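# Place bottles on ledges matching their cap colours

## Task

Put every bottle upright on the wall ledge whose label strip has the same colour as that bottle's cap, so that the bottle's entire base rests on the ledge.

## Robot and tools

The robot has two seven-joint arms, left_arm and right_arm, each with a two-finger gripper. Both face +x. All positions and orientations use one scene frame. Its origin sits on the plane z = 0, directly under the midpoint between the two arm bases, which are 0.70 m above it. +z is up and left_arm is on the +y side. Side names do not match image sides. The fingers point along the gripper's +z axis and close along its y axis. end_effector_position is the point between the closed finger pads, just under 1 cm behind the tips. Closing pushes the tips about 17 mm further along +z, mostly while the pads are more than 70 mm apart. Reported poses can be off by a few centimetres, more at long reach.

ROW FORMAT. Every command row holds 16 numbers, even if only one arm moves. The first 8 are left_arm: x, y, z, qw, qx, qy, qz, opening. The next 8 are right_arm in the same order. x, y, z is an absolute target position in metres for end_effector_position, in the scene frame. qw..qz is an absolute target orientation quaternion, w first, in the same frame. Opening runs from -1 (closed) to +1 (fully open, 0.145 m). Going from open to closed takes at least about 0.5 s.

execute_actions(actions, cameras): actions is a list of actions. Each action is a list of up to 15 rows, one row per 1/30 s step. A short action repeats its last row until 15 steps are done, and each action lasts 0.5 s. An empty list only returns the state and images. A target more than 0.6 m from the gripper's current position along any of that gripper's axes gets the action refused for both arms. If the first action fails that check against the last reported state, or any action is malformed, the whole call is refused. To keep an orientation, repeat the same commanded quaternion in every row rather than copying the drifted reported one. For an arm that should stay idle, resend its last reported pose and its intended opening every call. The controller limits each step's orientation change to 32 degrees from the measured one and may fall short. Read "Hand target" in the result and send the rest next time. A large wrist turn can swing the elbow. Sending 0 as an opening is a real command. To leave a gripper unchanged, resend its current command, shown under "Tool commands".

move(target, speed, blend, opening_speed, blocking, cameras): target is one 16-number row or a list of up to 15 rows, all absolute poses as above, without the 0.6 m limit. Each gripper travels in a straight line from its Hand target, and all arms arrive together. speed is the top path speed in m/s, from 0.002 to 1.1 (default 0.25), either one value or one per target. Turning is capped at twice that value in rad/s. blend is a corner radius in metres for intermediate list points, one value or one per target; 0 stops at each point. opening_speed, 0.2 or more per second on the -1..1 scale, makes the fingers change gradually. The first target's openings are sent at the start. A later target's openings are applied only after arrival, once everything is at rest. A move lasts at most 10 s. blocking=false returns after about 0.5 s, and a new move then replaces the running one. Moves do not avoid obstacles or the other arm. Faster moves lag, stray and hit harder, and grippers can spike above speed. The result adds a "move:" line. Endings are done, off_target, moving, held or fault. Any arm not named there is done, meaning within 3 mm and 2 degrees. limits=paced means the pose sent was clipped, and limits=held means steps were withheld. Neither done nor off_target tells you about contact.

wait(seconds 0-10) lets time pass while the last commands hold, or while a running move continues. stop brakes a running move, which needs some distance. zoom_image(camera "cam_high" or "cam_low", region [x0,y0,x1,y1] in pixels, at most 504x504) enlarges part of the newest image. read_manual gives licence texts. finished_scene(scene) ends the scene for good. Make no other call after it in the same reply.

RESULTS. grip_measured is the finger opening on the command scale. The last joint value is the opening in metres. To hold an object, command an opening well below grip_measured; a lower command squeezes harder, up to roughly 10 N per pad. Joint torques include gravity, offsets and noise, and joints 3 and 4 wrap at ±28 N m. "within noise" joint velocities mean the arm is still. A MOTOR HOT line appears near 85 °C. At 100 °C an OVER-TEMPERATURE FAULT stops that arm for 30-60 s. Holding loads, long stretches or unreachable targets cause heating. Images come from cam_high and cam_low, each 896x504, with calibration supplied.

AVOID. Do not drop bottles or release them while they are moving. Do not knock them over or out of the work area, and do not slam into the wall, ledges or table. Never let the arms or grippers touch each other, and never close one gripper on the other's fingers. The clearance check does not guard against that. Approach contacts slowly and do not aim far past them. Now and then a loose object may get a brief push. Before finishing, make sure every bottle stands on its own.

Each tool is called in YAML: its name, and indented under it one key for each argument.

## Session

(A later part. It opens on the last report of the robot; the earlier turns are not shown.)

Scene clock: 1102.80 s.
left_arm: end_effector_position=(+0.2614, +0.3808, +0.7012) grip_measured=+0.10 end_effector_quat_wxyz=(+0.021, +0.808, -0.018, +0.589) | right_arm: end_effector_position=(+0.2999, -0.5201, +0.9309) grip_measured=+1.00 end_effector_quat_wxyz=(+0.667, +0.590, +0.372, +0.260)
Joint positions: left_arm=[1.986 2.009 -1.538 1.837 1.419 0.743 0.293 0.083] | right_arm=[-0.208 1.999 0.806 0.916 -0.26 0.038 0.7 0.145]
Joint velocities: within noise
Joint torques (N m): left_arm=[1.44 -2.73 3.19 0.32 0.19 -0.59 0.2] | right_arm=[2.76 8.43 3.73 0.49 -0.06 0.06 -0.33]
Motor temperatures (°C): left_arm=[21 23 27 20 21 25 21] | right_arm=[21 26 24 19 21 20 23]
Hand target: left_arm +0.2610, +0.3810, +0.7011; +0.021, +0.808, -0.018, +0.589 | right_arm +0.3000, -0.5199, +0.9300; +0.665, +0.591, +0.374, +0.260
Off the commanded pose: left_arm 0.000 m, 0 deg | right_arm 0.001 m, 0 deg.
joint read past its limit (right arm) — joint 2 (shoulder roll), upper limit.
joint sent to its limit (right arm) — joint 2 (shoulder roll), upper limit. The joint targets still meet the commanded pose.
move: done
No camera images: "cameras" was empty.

move:
  target:
    - [0.261,0.381,0.701,0.021,0.808,-0.018,0.589,0.1,0.18,-0.62,0.55,0.453,0.85,0.268,0.02,1]
    - [0.261,0.381,0.701,0.021,0.808,-0.018,0.589,0.1,0.15,-0.64,0.38,0.453,0.85,0.268,0.02,1]
    - [0.261,0.381,0.701,0.021,0.808,-0.018,0.589,0.1,0.24,-0.45,0.42,0.547,0.691,0.44,0.173,1]
  speed: 0.6
  cameras: []

move:
  target:
    - [0.261,0.381,0.701,0.021,0.808,-0.018,0.589,0.1,0.26,-0.25,0.50,0.455,0.499,0.649,0.35,1]
  speed: 0.3
  cameras: []

Scene clock: 1124.73 s.
left_arm: end_effector_position=(+0.2614, +0.3808, +0.7012) grip_measured=+0.10 end_effector_quat_wxyz=(+0.021, +0.808, -0.018, +0.589) | right_arm: end_effector_position=(+0.2402, -0.4507, +0.4212) grip_measured=+1.00 end_effector_quat_wxyz=(+0.547, +0.691, +0.440, +0.173)
Joint positions: left_arm=[1.986 2.009 -1.538 1.837 1.419 0.743 0.293 0.083] | right_arm=[-0.348 0.48 0.475 1.485 -1.207 0.175 0.22 0.145]
Joint velocities: within noise
Joint torques (N m): left_arm=[1.44 -2.73 3.19 0.32 0.19 -0.59 0.2] | right_arm=[1.36 4.73 1.89 3.41 -0.08 0.3 -0.56]
Motor temperatures (°C): left_arm=[21 23 27 20 21 25 21] | right_arm=[21 26 24 19 20 20 23]
Hand target: left_arm +0.2610, +0.3810, +0.7011; +0.021, +0.808, -0.018, +0.589 | right_arm +0.2400, -0.4500, +0.4200; +0.547, +0.691, +0.440, +0.173
Off the commanded pose: left_arm 0.000 m, 0 deg | right_arm 0.001 m, 0 deg.
move: done
No camera images: "cameras" was empty.

Scene clock: 1126.30 s.
left_arm: end_effector_position=(+0.2614, +0.3808, +0.7012) grip_measured=+0.10 end_effector_quat_wxyz=(+0.021, +0.808, -0.018, +0.589) | right_arm: end_effector_position=(+0.2605, -0.2513, +0.5019) grip_measured=+1.00 end_effector_quat_wxyz=(+0.459, +0.498, +0.647, +0.350)
Joint positions: left_arm=[1.986 2.009 -1.538 1.837 1.419 0.743 0.293 0.083] | right_arm=[-0.636 0.603 0.285 2.18 -1.17 0.045 0.378 0.145]
Joint velocities: within noise
Joint torques (N m): left_arm=[1.44 -2.7 3.19 0.32 0.19 -0.59 0.2] | right_arm=[0.54 3.39 1.29 3.56 0.09 0.17 -0.24]
Motor temperatures (°C): left_arm=[21 23 27 20 21 25 21] | right_arm=[21 26 24 19 20 20 23]
Hand target: left_arm +0.2610, +0.3810, +0.7011; +0.021, +0.808, -0.018, +0.589 | right_arm +0.2600, -0.2499, +0.5001; +0.455, +0.499, +0.649, +0.350
Off the commanded pose: left_arm 0.000 m, 0 deg | right_arm 0.002 m, 1 deg.
move: done
No camera images: "cameras" was empty.

move:
  target:
    - [0.261,0.381,0.701,0.021,0.808,-0.018,0.589,0.1,0.26,-0.03,0.60,0.387,0.379,0.726,0.424,1]
  speed: 0.3
  cameras: []

move:
  target:
    - [0.261,0.381,0.701,0.021,0.808,-0.018,0.589,0.1,0.26,-0.03,0.61,-0.05,0.816,0.071,0.572,1]
  speed: 0.5

Scene clock: 1138.10 s.
left_arm: end_effector_position=(+0.2614, +0.3808, +0.7012) grip_measured=+0.10 end_effector_quat_wxyz=(+0.021, +0.808, -0.018, +0.589) | right_arm: end_effector_position=(+0.2622, -0.0290, +0.6009) grip_measured=+1.00 end_effector_quat_wxyz=(+0.431, +0.350, +0.669, +0.493)
Joint positions: left_arm=[1.986 2.009 -1.538 1.837 1.419 0.743 0.293 0.083] | right_arm=[0.524 0.649 -1.134 2.442 -1.582 0.783 1.004 0.145]
Joint velocities: within noise
Joint torques (N m): left_arm=[1.44 -2.73 3.21 0.32 0.19 -0.59 0.2] | right_arm=[3.52 1.04 1.11 2.7 -0.36 0.31 -0.32]
Motor temperatures (°C): left_arm=[21 23 27 20 21 25 21] | right_arm=[21 25 24 19 20 20 22]
Hand target: left_arm +0.2610, +0.3810, +0.7011; +0.021, +0.808, -0.018, +0.589 | right_arm +0.2620, -0.0291, +0.5990; +0.429, +0.352, +0.672, +0.491
Off the commanded pose: left_arm 0.000 m, 0 deg | right_arm 0.003 m, 12 deg.
joint read past its limit (right arm) — joint 4 (elbow), upper limit, where the elbow is as bent as it goes; joint 5 (forearm roll), lower limit.
joint sent to its limit (right arm) — joint 4 (elbow), upper limit, where the elbow is as bent as it goes; joint 5 (forearm roll), lower limit; joint 6 (wrist pitch), upper limit. The joint targets are off in orientation, not in position.
move: off_target (right_arm)
No camera images: "cameras" was empty.

Scene clock: 1140.80 s.
left_arm: end_effector_position=(+0.2614, +0.3808, +0.7012) grip_measured=+0.10 end_effector_quat_wxyz=(+0.021, +0.808, -0.018, +0.589) | right_arm: end_effector_position=(+0.2598, -0.0308, +0.6104) grip_measured=+1.00 end_effector_quat_wxyz=(-0.067, +0.738, +0.057, +0.669)
Joint positions: left_arm=[1.986 2.009 -1.538 1.837 1.419 0.743 0.293 0.083] | right_arm=[-0.264 -0.178 -0.637 2.419 -0.338 0.785 -0.197 0.145]
Joint velocities: within noise
Joint torques (N m): left_arm=[1.44 -2.7 3.21 0.34 0.2 -0.59 0.2] | right_arm=[1.41 -2.31 -1.96 2.78 0.12 -0.36 -0.11]
Motor temperatures (°C): left_arm=[21 23 27 20 21 25 21] | right_arm=[21 25 24 19 20 20 22]
Hand target: left_arm +0.2610, +0.3810, +0.7011; +0.021, +0.808, -0.018, +0.589 | right_arm +0.2599, -0.0300, +0.6097; -0.067, +0.739, +0.058, +0.668
Off the commanded pose: left_arm 0.000 m, 0 deg | right_arm 0.001 m, 15 deg.
joint read past its limit (right arm) — joint 2 (shoulder roll), lower limit.
joint sent to its limit (right arm) — joint 2 (shoulder roll), lower limit; joint 6 (wrist pitch), upper limit. The joint targets are off in orientation, not in position.
move: off_target (right_arm)

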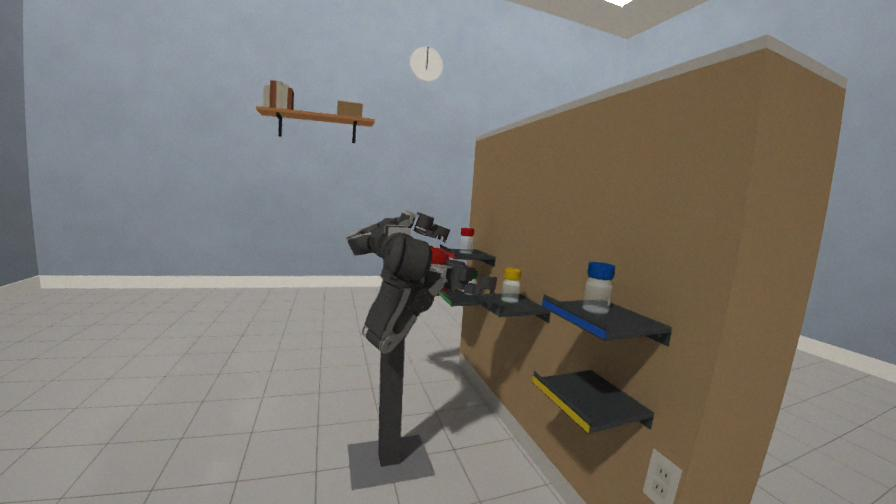

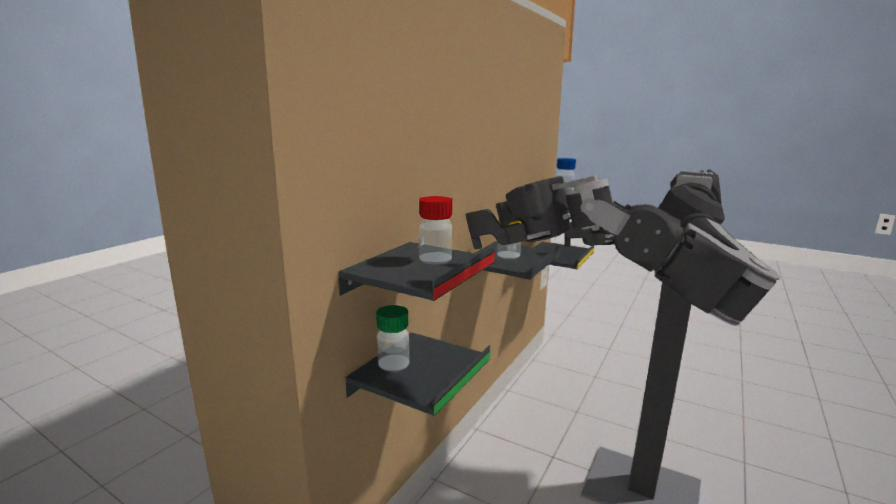

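move:
  target:
    - [0.261,0.381,0.701,0.021,0.808,-0.018,0.589,0.1,0.295,-0.005,0.59,-0.05,0.816,0.071,0.572,1]
  speed: 0.15

zoom_image:
  camera: "cam_low"
  region: [440, 160, 640, 320]

zoom_image:
  camera: "cam_high"
  region: [400, 220, 580, 350]

Scene clock: 1152.37 s.
left_arm: end_effector_position=(+0.2614, +0.3808, +0.7012) grip_measured=+0.10 end_effector_quat_wxyz=(+0.021, +0.808, -0.018, +0.589) | right_arm: end_effector_position=(+0.2950, -0.0057, +0.5906) grip_measured=+1.00 end_effector_quat_wxyz=(-0.069, +0.755, +0.046, +0.651)
Joint positions: left_arm=[1.986 2.009 -1.538 1.837 1.419 0.743 0.293 0.083] | right_arm=[-0.059 -0.178 -0.646 2.19 -0.1 0.785 -0.425 0.145]
Joint velocities: within noise
Joint torques (N m): left_arm=[1.44 -2.7 3.21 0.32 0.2 -0.59 0.2] | right_arm=[2.76 -2.84 -1.68 2.93 0.02 -0.35 -0.11]
Motor temperatures (°C): left_arm=[21 23 27 20 21 25 21] | right_arm=[21 25 23 19 20 20 22]
Hand target: left_arm +0.2610, +0.3810, +0.7011; +0.021, +0.808, -0.018, +0.589 | right_arm +0.2950, -0.0050, +0.5898; -0.068, +0.756, +0.047, +0.650
Off the commanded pose: left_arm 0.000 m, 0 deg | right_arm 0.001 m, 12 deg.
joint read past its limit (right arm) — joint 2 (shoulder roll), lower limit.
joint sent to its limit (right arm) — joint 2 (shoulder roll), lower limit; joint 6 (wrist pitch), upper limit. The joint targets are off in orientation, not in position.
move: off_target (right_arm)

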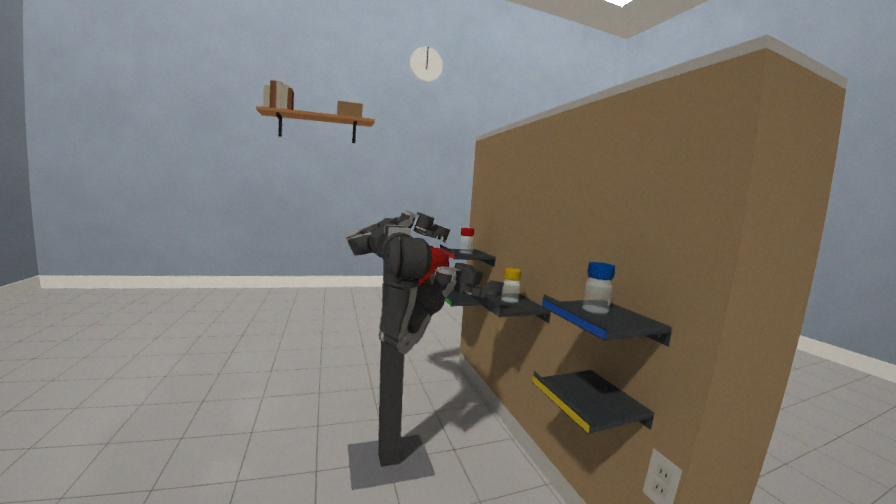

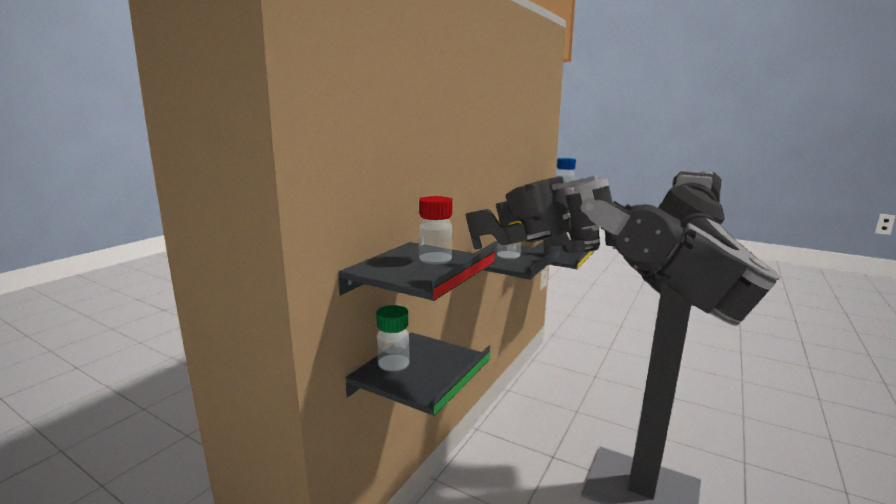

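Scaled by 2.520 from the camera's 896x504 image, which has a finer 1280x720 frame.

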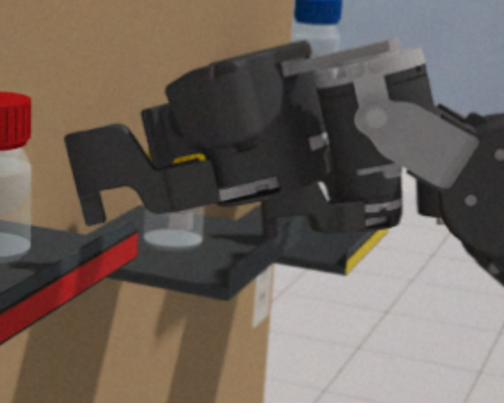

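Scaled by 2.800 from the camera's 896x504 image, which has a finer 1280x720 frame.

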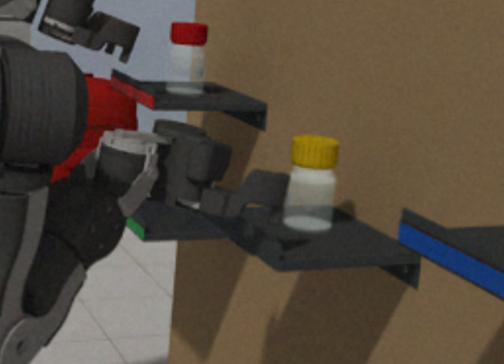

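move:
  target:
    - [0.261,0.381,0.701,0.021,0.808,-0.018,0.589,0.1,0.33,0.0,0.58,-0.056,0.763,0.067,0.64,1]
    - [0.261,0.381,0.701,0.021,0.808,-0.018,0.589,0.1,0.382,0.006,0.577,-0.056,0.763,0.067,0.64,1]
  speed: 0.12

zoom_image:
  camera: "cam_low"
  region: [440, 160, 640, 320]

zoom_image:
  camera: "cam_high"
  region: [400, 220, 580, 350]

Scene clock: 1183.03 s.
left_arm: end_effector_position=(+0.2614, +0.3808, +0.7012) grip_measured=+0.10 end_effector_quat_wxyz=(+0.021, +0.808, -0.018, +0.589) | right_arm: end_effector_position=(+0.3821, +0.0061, +0.5776) grip_measured=+1.00 end_effector_quat_wxyz=(-0.055, +0.763, +0.068, +0.640)
Joint positions: left_arm=[1.986 2.009 -1.538 1.837 1.419 0.743 0.293 0.083] | right_arm=[0.313 -0.177 -0.504 1.776 0.08 0.728 -0.405 0.145]
Joint velocities: within noise
Joint torques (N m): left_arm=[1.44 -2.7 3.21 0.32 0.19 -0.59 0.2] | right_arm=[4.23 -3.02 -0.18 3.78 0 -0.51 -0.03]
Motor temperatures (°C): left_arm=[21 23 27 20 21 25 21] | right_arm=[21 24 23 20 20 20 22]
Hand target: left_arm +0.2610, +0.3810, +0.7011; +0.021, +0.808, -0.018, +0.589 | right_arm +0.3820, +0.0060, +0.5769; -0.056, +0.763, +0.067, +0.640
Off the commanded pose: left_arm 0.000 m, 0 deg | right_arm 0.001 m, 0 deg.
joint sent to its limit (right arm) — joint 2 (shoulder roll), lower limit. The joint targets still meet the commanded pose.
move: done

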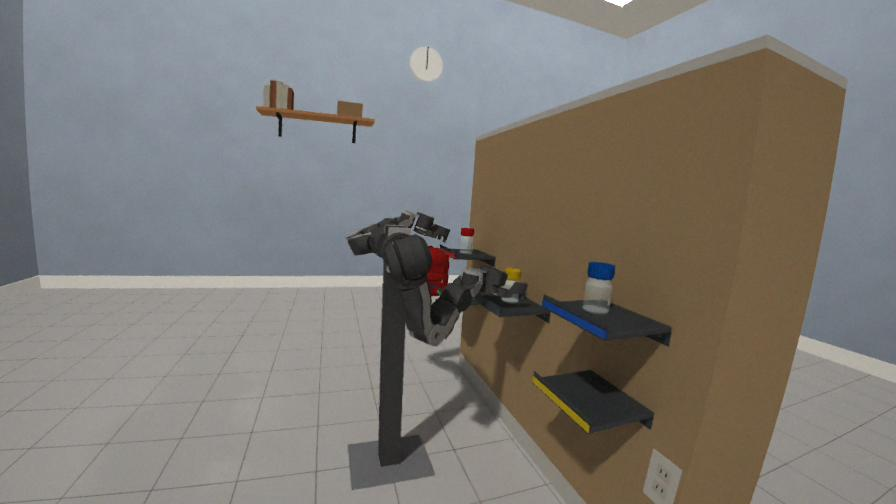

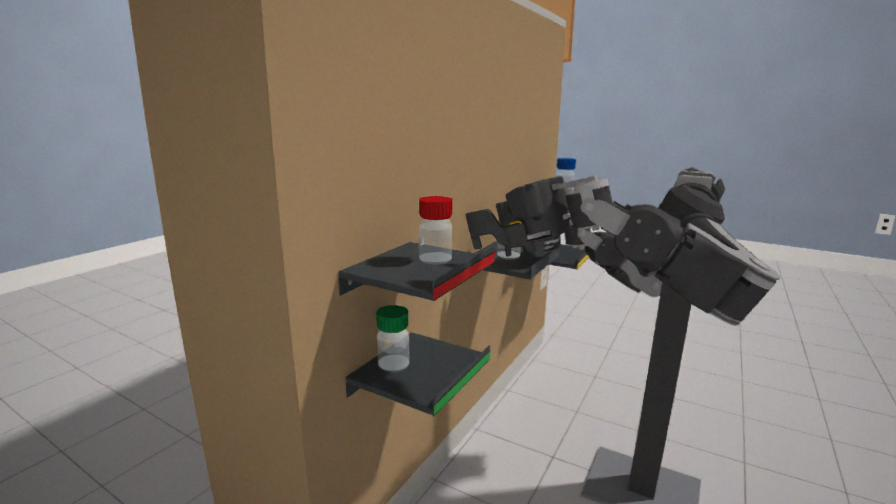

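Scaled by 2.520 from the camera's 896x504 image, which has a finer 1280x720 frame.

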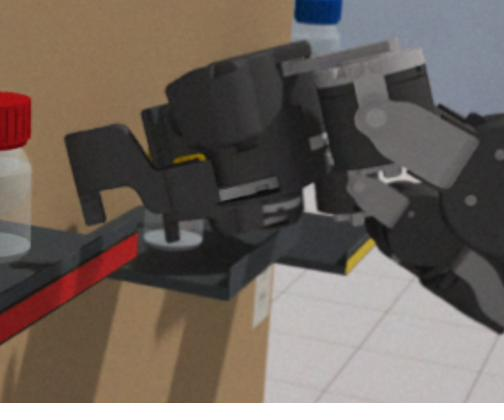

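Scaled by 2.800 from the camera's 896x504 image, which has a finer 1280x720 frame.

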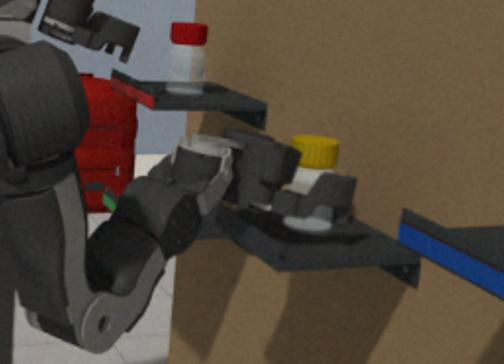

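move:
  target:
    - [0.261,0.381,0.701,0.021,0.808,-0.018,0.589,0.1,0.384,0.006,0.577,-0.056,0.763,0.067,0.64,-1]
    - [0.261,0.381,0.701,0.021,0.808,-0.018,0.589,0.1,0.384,0.006,0.625,-0.056,0.763,0.067,0.64,-1]
  speed: 0.1
  opening_speed: 1.5

zoom_image:
  camera: "cam_high"
  region: [400, 220, 580, 350]

Scene clock: 1194.10 s.
left_arm: end_effector_position=(+0.2614, +0.3808, +0.7012) grip_measured=+0.10 end_effector_quat_wxyz=(+0.021, +0.808, -0.018, +0.589) | right_arm: end_effector_position=(+0.3843, +0.0062, +0.6229) grip_measured=-0.24 end_effector_quat_wxyz=(-0.059, +0.765, +0.066, +0.637)
Joint positions: left_arm=[1.986 2.009 -1.538 1.837 1.419 0.743 0.293 0.083] | right_arm=[0.627 0.034 -0.716 1.833 0.73 0.785 -0.905 0.058]
Joint velocities: within noise
Joint torques (N m): left_arm=[1.46 -2.7 3.21 0.34 0.19 -0.59 0.2] | right_arm=[6.55 -1.83 0.85 3.77 -0.31 -0.22 -0.12]
Motor temperatures (°C): left_arm=[21 23 27 20 21 25 21] | right_arm=[22 24 23 20 20 20 22]
Hand target: left_arm +0.2610, +0.3810, +0.7011; +0.021, +0.808, -0.018, +0.589 | right_arm +0.3840, +0.0060, +0.6250; -0.056, +0.763, +0.067, +0.640
Off the commanded pose: left_arm 0.000 m, 0 deg | right_arm 0.002 m, 1 deg.
joint sent to its limit (right arm) — joint 6 (wrist pitch), upper limit. The joint targets still meet the commanded pose.
move: done

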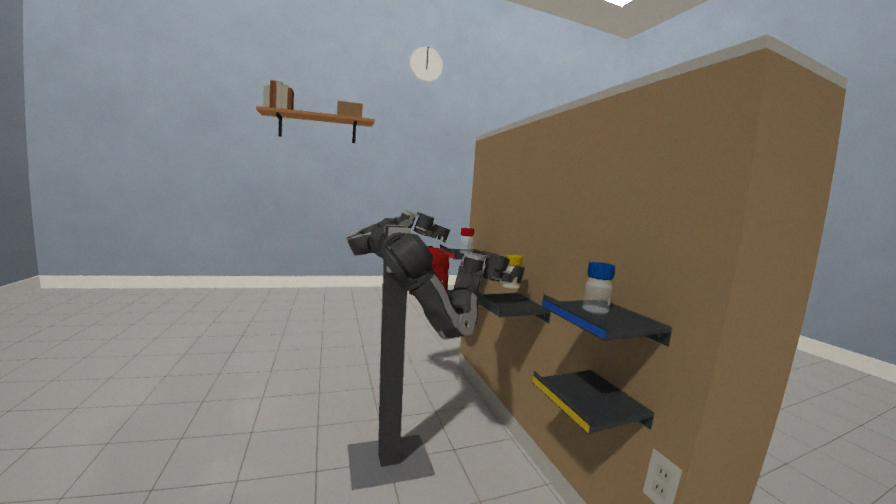

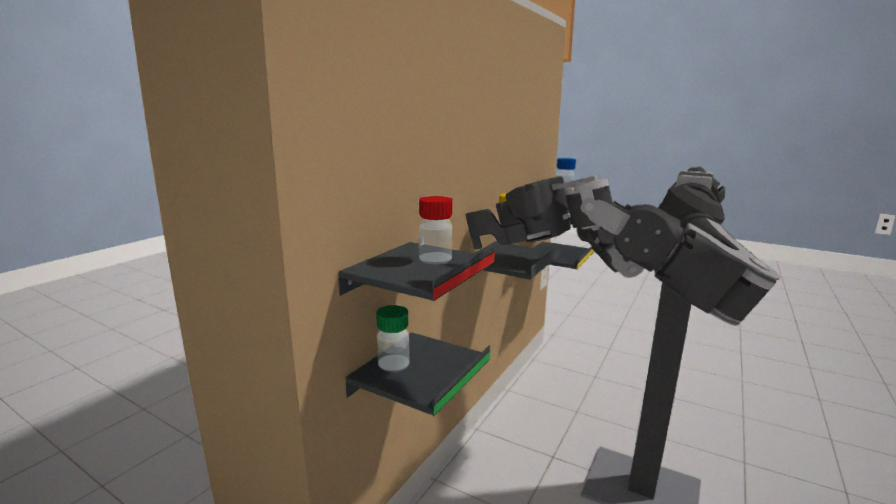

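Scaled by 2.800 from the camera's 896x504 image, which has a finer 1280x720 frame.

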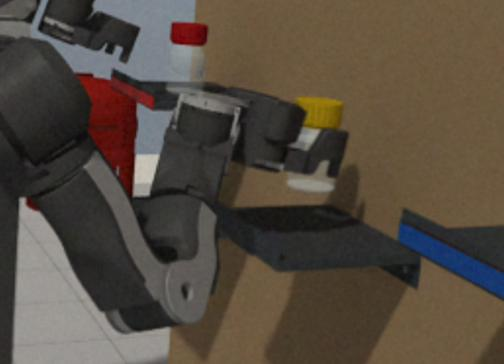

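move:
  target:
    - [0.261,0.381,0.701,0.021,0.808,-0.018,0.589,0.1,0.26,-0.02,0.62,-0.056,0.763,0.067,0.64,-1]
    - [0.261,0.381,0.701,0.021,0.808,-0.018,0.589,0.1,0.235,-0.15,0.58,0,0.766,0,0.643,-1]
    - [0.261,0.381,0.701,0.021,0.808,-0.018,0.589,0.1,0.235,-0.39,0.53,0,0.766,0,0.643,-1]
  speed: 0.2
  blend: [0.02, 0.03, 0]

zoom_image:
  camera: "cam_high"
  region: [400, 220, 650, 430]

Scene clock: 1209.40 s.
left_arm: end_effector_position=(+0.2614, +0.3808, +0.7012) grip_measured=+0.10 end_effector_quat_wxyz=(+0.021, +0.808, -0.018, +0.589) | right_arm: end_effector_position=(+0.2356, -0.3901, +0.5299) grip_measured=-0.24 end_effector_quat_wxyz=(+0.039, +0.788, +0.015, +0.614)
Joint positions: left_arm=[1.986 2.009 -1.538 1.837 1.419 0.743 0.293 0.083] | right_arm=[0.548 1.876 -1.571 1.785 1.559 -0.778 0.013 0.058]
Joint velocities: within noise
Joint torques (N m): left_arm=[1.44 -2.7 3.21 0.34 0.2 -0.59 0.2] | right_arm=[1.23 6.71 1.94 0.03 0.18 -0.64 0.12]
Motor temperatures (°C): left_arm=[21 23 27 20 21 25 21] | right_arm=[23 24 23 20 20 20 22]
Hand target: left_arm +0.2610, +0.3810, +0.7011; +0.021, +0.808, -0.018, +0.589 | right_arm +0.2353, -0.3897, +0.5300; +0.038, +0.787, +0.016, +0.616
Off the commanded pose: left_arm 0.000 m, 0 deg | right_arm 0.001 m, 6 deg.
joint sent to its limit (right arm) — joint 3 (upper arm roll), lower limit; joint 5 (forearm roll), upper limit; joint 6 (wrist pitch), lower limit. The joint targets are off in orientation, not in position.
move: off_target (right_arm)

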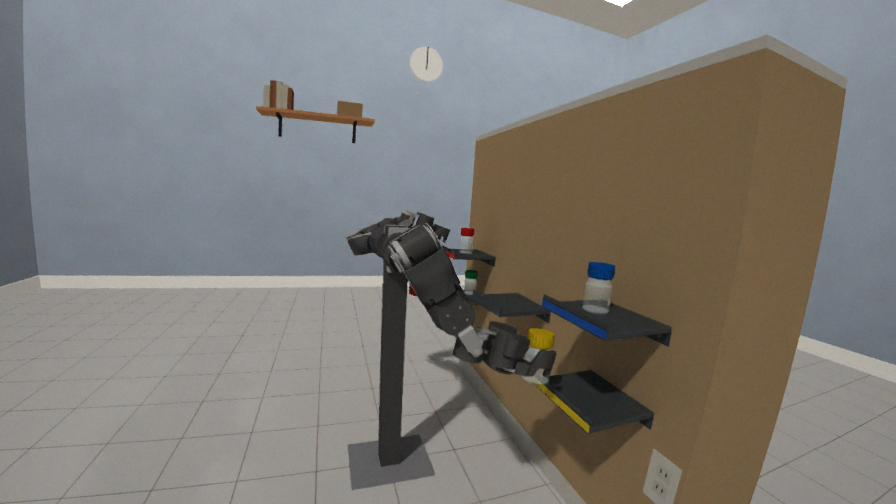

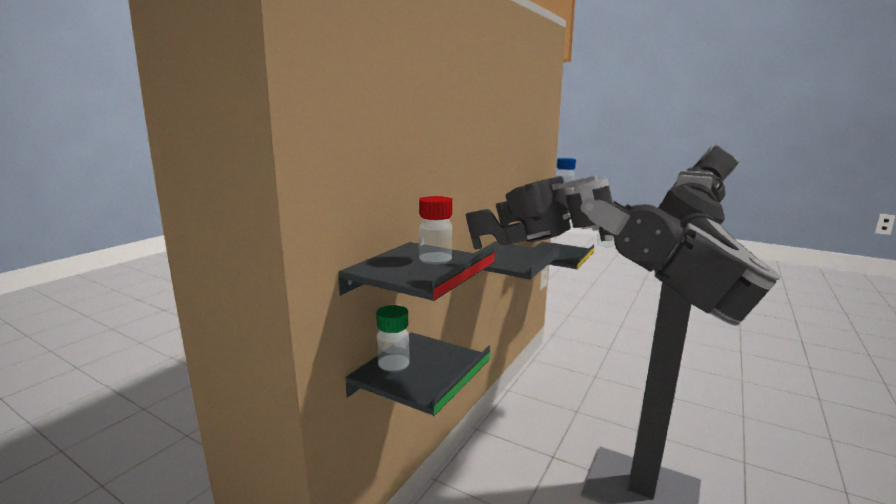

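Scaled by 2.016 from the camera's 896x504 image, which has a finer 1280x720 frame.

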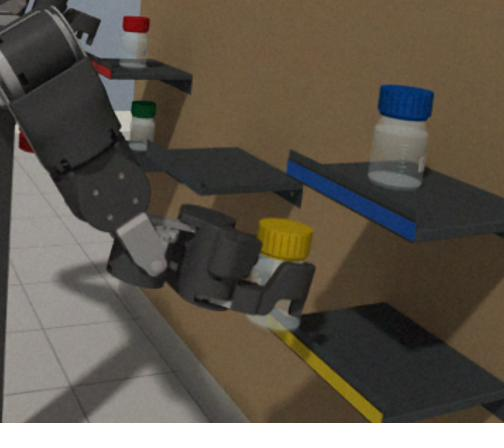

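move:
  target:
    - [0.261,0.381,0.701,0.021,0.808,-0.018,0.589,0.1,0.30,-0.39,0.522,0,0.766,0,0.643,-1]
    - [0.261,0.381,0.701,0.021,0.808,-0.018,0.589,0.1,0.385,-0.39,0.515,0,0.766,0,0.643,-1]
  speed: 0.15

zoom_image:
  camera: "cam_high"
  region: [400, 220, 650, 430]

Scene clock: 1223.03 s.
left_arm: end_effector_position=(+0.2614, +0.3808, +0.7012) grip_measured=+0.10 end_effector_quat_wxyz=(+0.021, +0.808, -0.018, +0.589) | right_arm: end_effector_position=(+0.3847, -0.3900, +0.5129) grip_measured=-0.24 end_effector_quat_wxyz=(+0.001, +0.768, -0.002, +0.640)
Joint positions: left_arm=[1.986 2.009 -1.538 1.837 1.419 0.743 0.293 0.083] | right_arm=[0.757 1.298 -1.283 1.197 1.538 -0.361 0.117 0.058]
Joint velocities: within noise
Joint torques (N m): left_arm=[1.46 -2.7 3.21 0.32 0.19 -0.59 0.19] | right_arm=[4.71 6.26 4.22 0.4 0.16 -0.55 0.17]
Motor temperatures (°C): left_arm=[20 23 27 20 21 25 21] | right_arm=[22 25 23 20 20 21 22]
Hand target: left_arm +0.2610, +0.3810, +0.7011; +0.021, +0.808, -0.018, +0.589 | right_arm +0.3850, -0.3900, +0.5149; +0.000, +0.766, +0.000, +0.643
Off the commanded pose: left_arm 0.000 m, 0 deg | right_arm 0.002 m, 0 deg.
move: done

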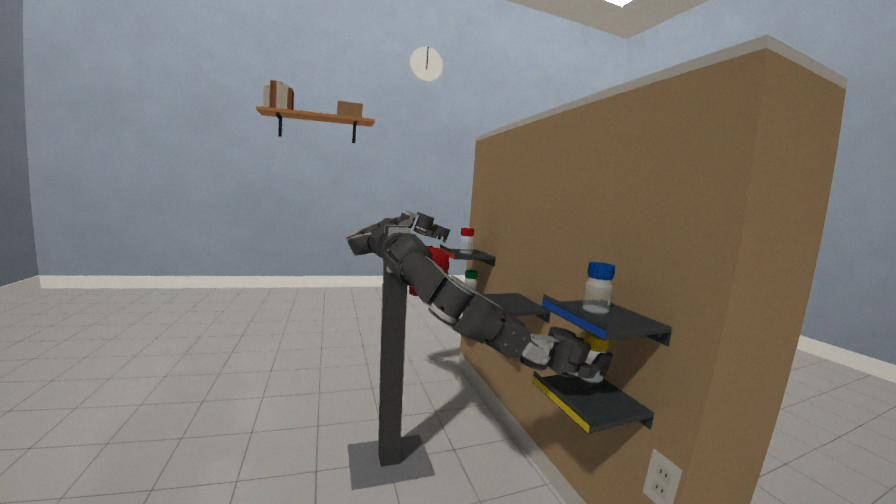

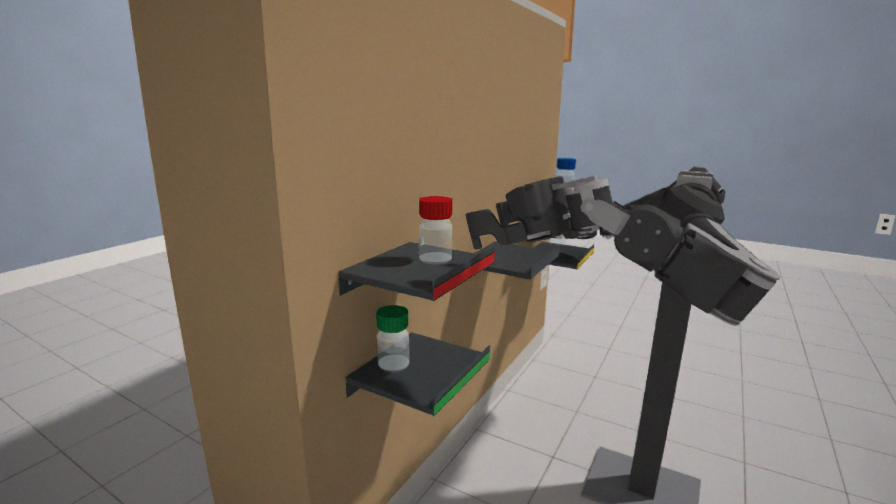

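Scaled by 2.016 from the camera's 896x504 image, which has a finer 1280x720 frame.

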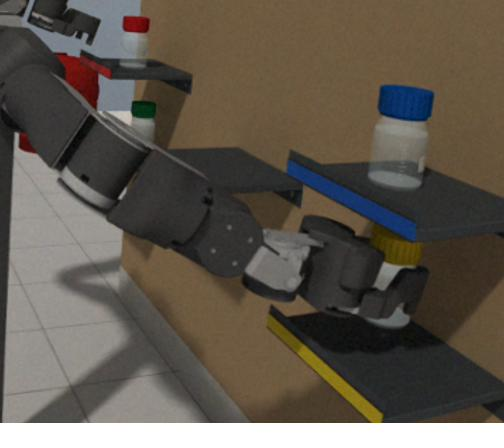

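move:
  target:
    - [0.261,0.381,0.701,0.021,0.808,-0.018,0.589,0.1,0.383,-0.39,0.482,0,0.766,0,0.643,-1]
    - [0.261,0.381,0.701,0.021,0.808,-0.018,0.589,0.1,0.383,-0.39,0.468,0,0.766,0,0.643,-1]
  speed: [0.08, 0.02]

zoom_image:
  camera: "cam_high"
  region: [500, 270, 650, 430]

Scene clock: 1231.77 s.
left_arm: end_effector_position=(+0.2614, +0.3808, +0.7012) grip_measured=+0.10 end_effector_quat_wxyz=(+0.021, +0.808, -0.018, +0.589) | right_arm: end_effector_position=(+0.3854, -0.3939, +0.4781) grip_measured=-0.24 end_effector_quat_wxyz=(+0.006, +0.755, -0.002, +0.656)
Joint positions: left_arm=[1.986 2.009 -1.538 1.837 1.419 0.743 0.293 0.083] | right_arm=[0.677 1.168 -1.283 1.014 1.544 -0.5 0.178 0.058]
Joint velocities: within noise
Joint torques (N m): left_arm=[1.44 -2.7 3.19 0.34 0.2 -0.59 0.2] | right_arm=[2.78 4.47 1.39 0.27 0.26 0.09 0.16]
Motor temperatures (°C): left_arm=[20 23 27 20 21 25 21] | right_arm=[22 25 23 20 20 21 22]
Hand target: left_arm +0.2610, +0.3810, +0.7011; +0.021, +0.808, -0.018, +0.589 | right_arm +0.3828, -0.3900, +0.4682; +0.000, +0.766, +0.000, +0.643
Off the commanded pose: left_arm 0.000 m, 0 deg | right_arm 0.011 m, 2 deg.
move: off_target (right_arm)

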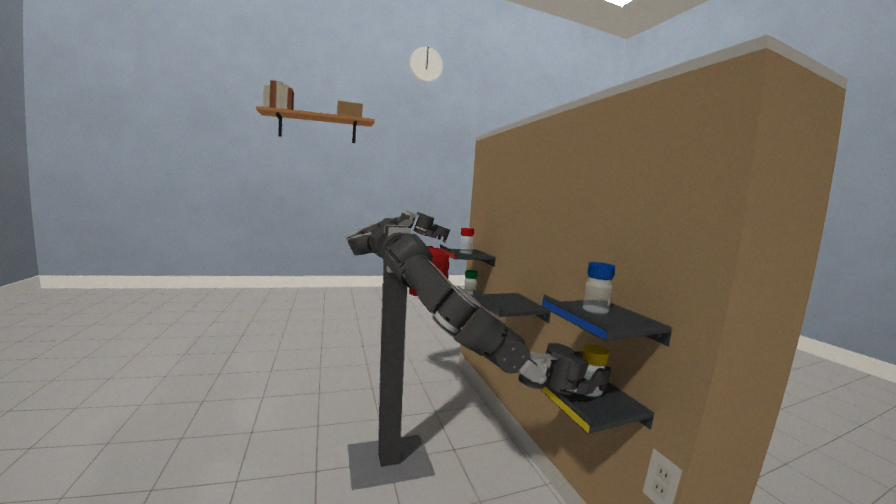

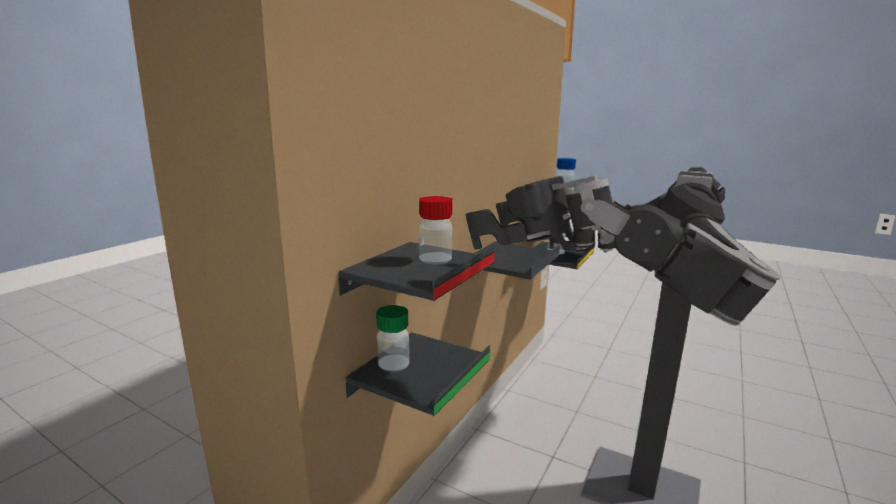

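Scaled by 3.150 from the camera's 896x504 image, which has a finer 1280x720 frame.

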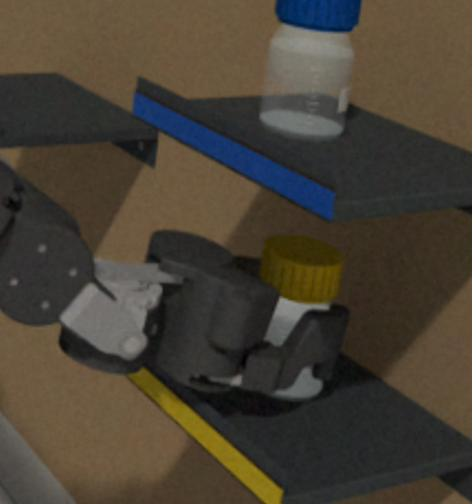

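move:
  target:
    - [0.261,0.381,0.701,0.021,0.808,-0.018,0.589,0.1,0.385,-0.393,0.475,0.003,0.76,-0.001,0.65,-1]
    - [0.261,0.381,0.701,0.021,0.808,-0.018,0.589,0.1,0.385,-0.393,0.475,0.003,0.76,-0.001,0.65,0.35]
  speed: 0.05
  opening_speed: 0.6

zoom_image:
  camera: "cam_high"
  region: [500, 270, 650, 430]

Scene clock: 1243.00 s.
left_arm: end_effector_position=(+0.2614, +0.3808, +0.7012) grip_measured=+0.10 end_effector_quat_wxyz=(+0.021, +0.808, -0.018, +0.589) | right_arm: end_effector_position=(+0.3855, -0.3946, +0.4774) grip_measured=+0.35 end_effector_quat_wxyz=(+0.006, +0.757, -0.002, +0.653)
Joint positions: left_arm=[1.986 2.009 -1.538 1.837 1.419 0.743 0.293 0.083] | right_arm=[0.679 1.168 -1.283 1.011 1.545 -0.491 0.18 0.101]
Joint velocities: within noise
Joint torques (N m): left_arm=[1.44 -2.7 3.21 0.32 0.19 -0.59 0.2] | right_arm=[4.07 5.79 2.99 0.4 0.23 -0.28 0.15]
Motor temperatures (°C): left_arm=[20 23 27 20 21 25 21] | right_arm=[22 25 23 19 20 20 22]
Hand target: left_arm +0.2610, +0.3810, +0.7011; +0.021, +0.808, -0.018, +0.589 | right_arm +0.3850, -0.3931, +0.4751; +0.003, +0.760, -0.001, +0.650
Off the commanded pose: left_arm 0.000 m, 0 deg | right_arm 0.003 m, 1 deg.
move: done; target 2's new opening was sent with right_arm's hand 0.004 m and 1 deg from that target

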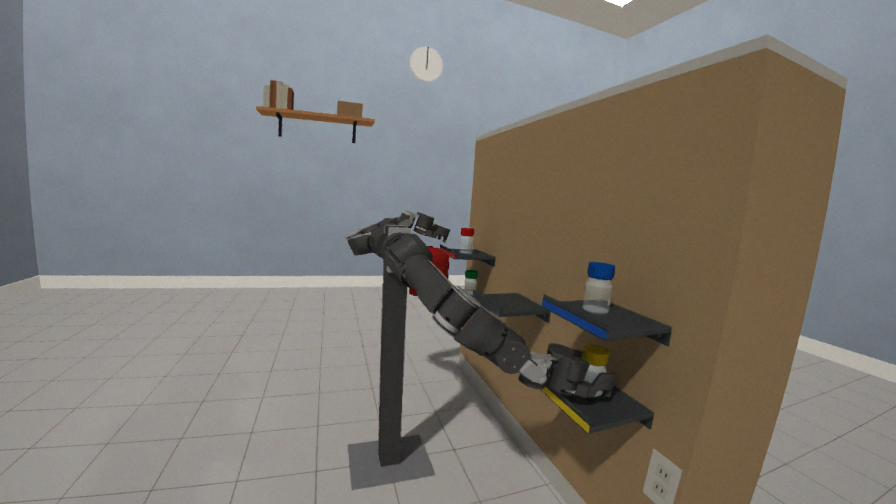

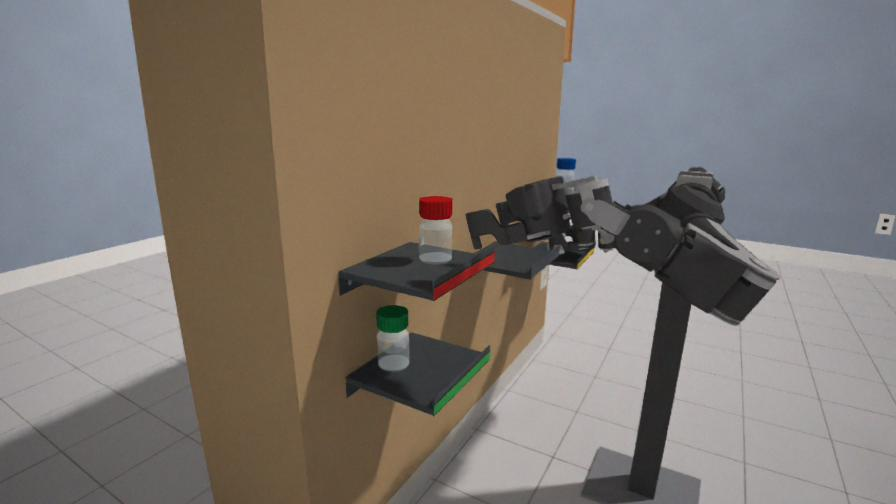

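Scaled by 3.150 from the camera's 896x504 image, which has a finer 1280x720 frame.

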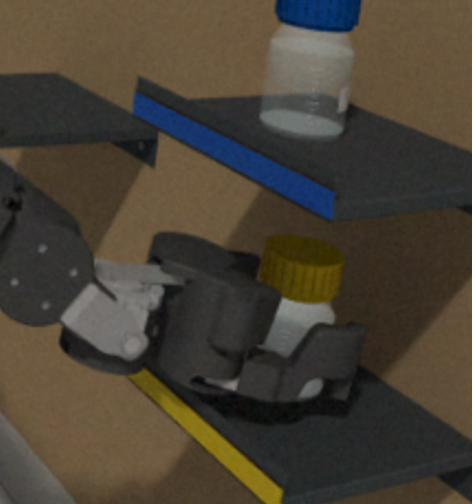

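move:
  target:
    - [0.261,0.381,0.701,0.021,0.808,-0.018,0.589,0.1,0.37,-0.394,0.482,0.003,0.76,-0.001,0.65,0.35]
    - [0.261,0.381,0.701,0.021,0.808,-0.018,0.589,0.1,0.235,-0.394,0.50,0.003,0.76,-0.001,0.65,0.35]
  speed: 0.15
  blend: [0.005, 0]

zoom_image:
  camera: "cam_high"
  region: [430, 210, 680, 430]

zoom_image:
  camera: "cam_low"
  region: [330, 130, 630, 430]

Scene clock: 1257.93 s.
left_arm: end_effector_position=(+0.2614, +0.3808, +0.7012) grip_measured=+0.10 end_effector_quat_wxyz=(+0.021, +0.808, -0.018, +0.589) | right_arm: end_effector_position=(+0.2361, -0.3941, +0.5007) grip_measured=+0.35 end_effector_quat_wxyz=(+0.039, +0.802, +0.012, +0.595)
Joint positions: left_arm=[1.986 2.009 -1.538 1.837 1.419 0.743 0.293 0.083] | right_arm=[0.495 1.782 -1.571 1.701 1.559 -0.782 0.001 0.101]
Joint velocities: within noise
Joint torques (N m): left_arm=[1.44 -2.7 3.21 0.32 0.19 -0.59 0.2] | right_arm=[1.2 7.21 1.81 0.2 0.15 -0.47 0.11]
Motor temperatures (°C): left_arm=[20 23 27 20 21 25 21] | right_arm=[22 25 23 19 20 20 22]
Hand target: left_arm +0.2610, +0.3810, +0.7011; +0.021, +0.808, -0.018, +0.589 | right_arm +0.2352, -0.3939, +0.5001; +0.038, +0.803, +0.012, +0.595
Off the commanded pose: left_arm 0.000 m, 0 deg | right_arm 0.001 m, 9 deg.
joint sent to its limit (right arm) — joint 3 (upper arm roll), lower limit; joint 5 (forearm roll), upper limit; joint 6 (wrist pitch), lower limit. The joint targets are off in orientation, not in position.
move: off_target (right_arm)

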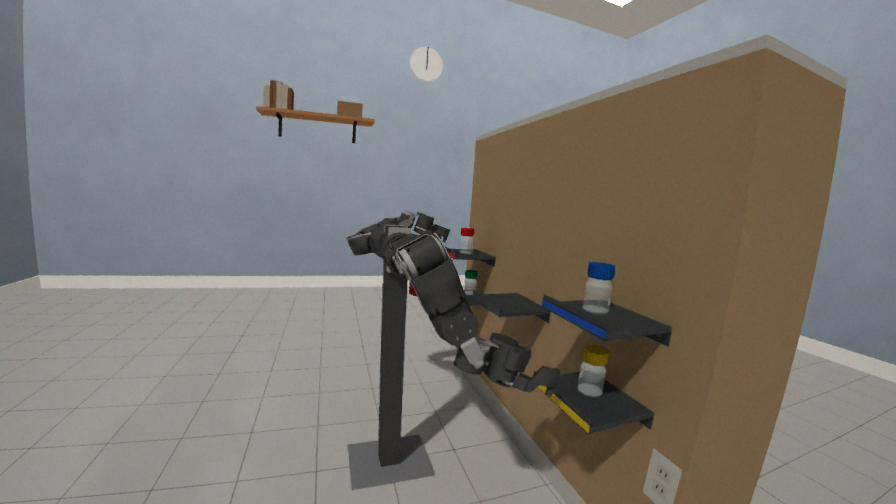

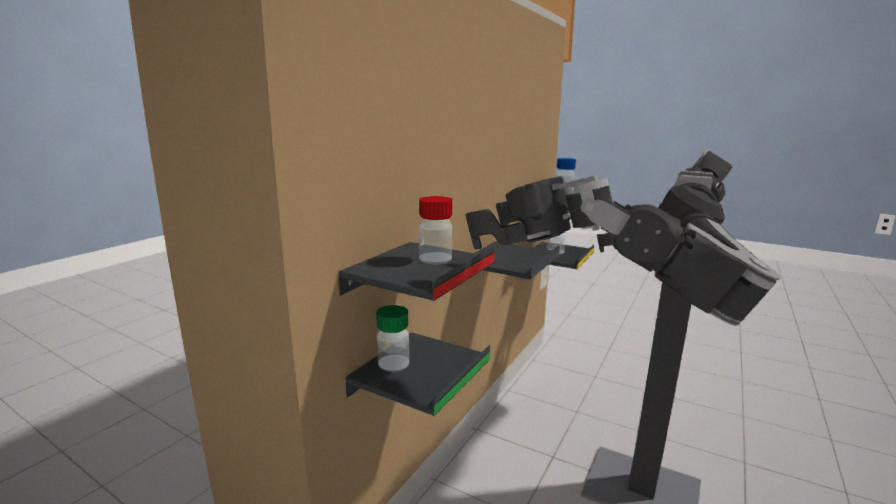

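Scaled by 2.016 from the camera's 896x504 image, which has a finer 1280x720 frame.

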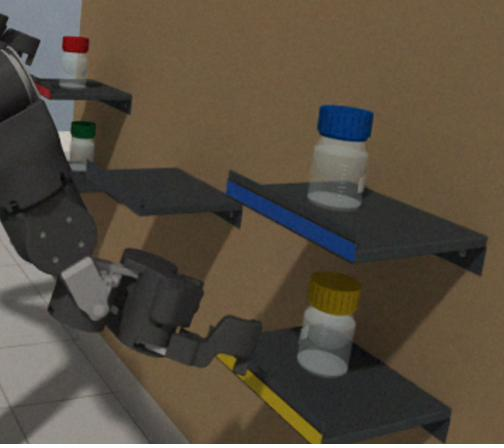

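Scaled by 1.680 from the camera's 896x504 image, which has a finer 1280x720 frame.

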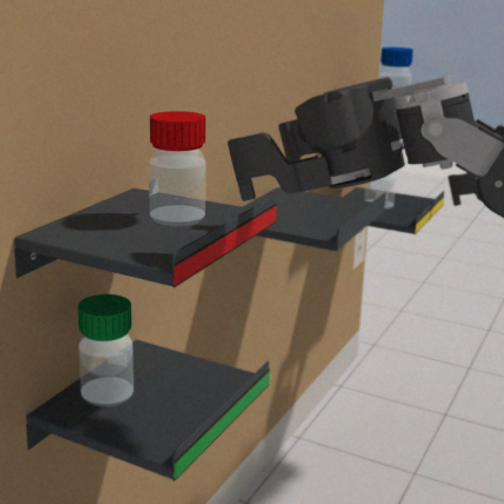

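All four bottles are upright on their matching ledges.

finished_scene:
  scene: 2

The scene is finished: the task was done.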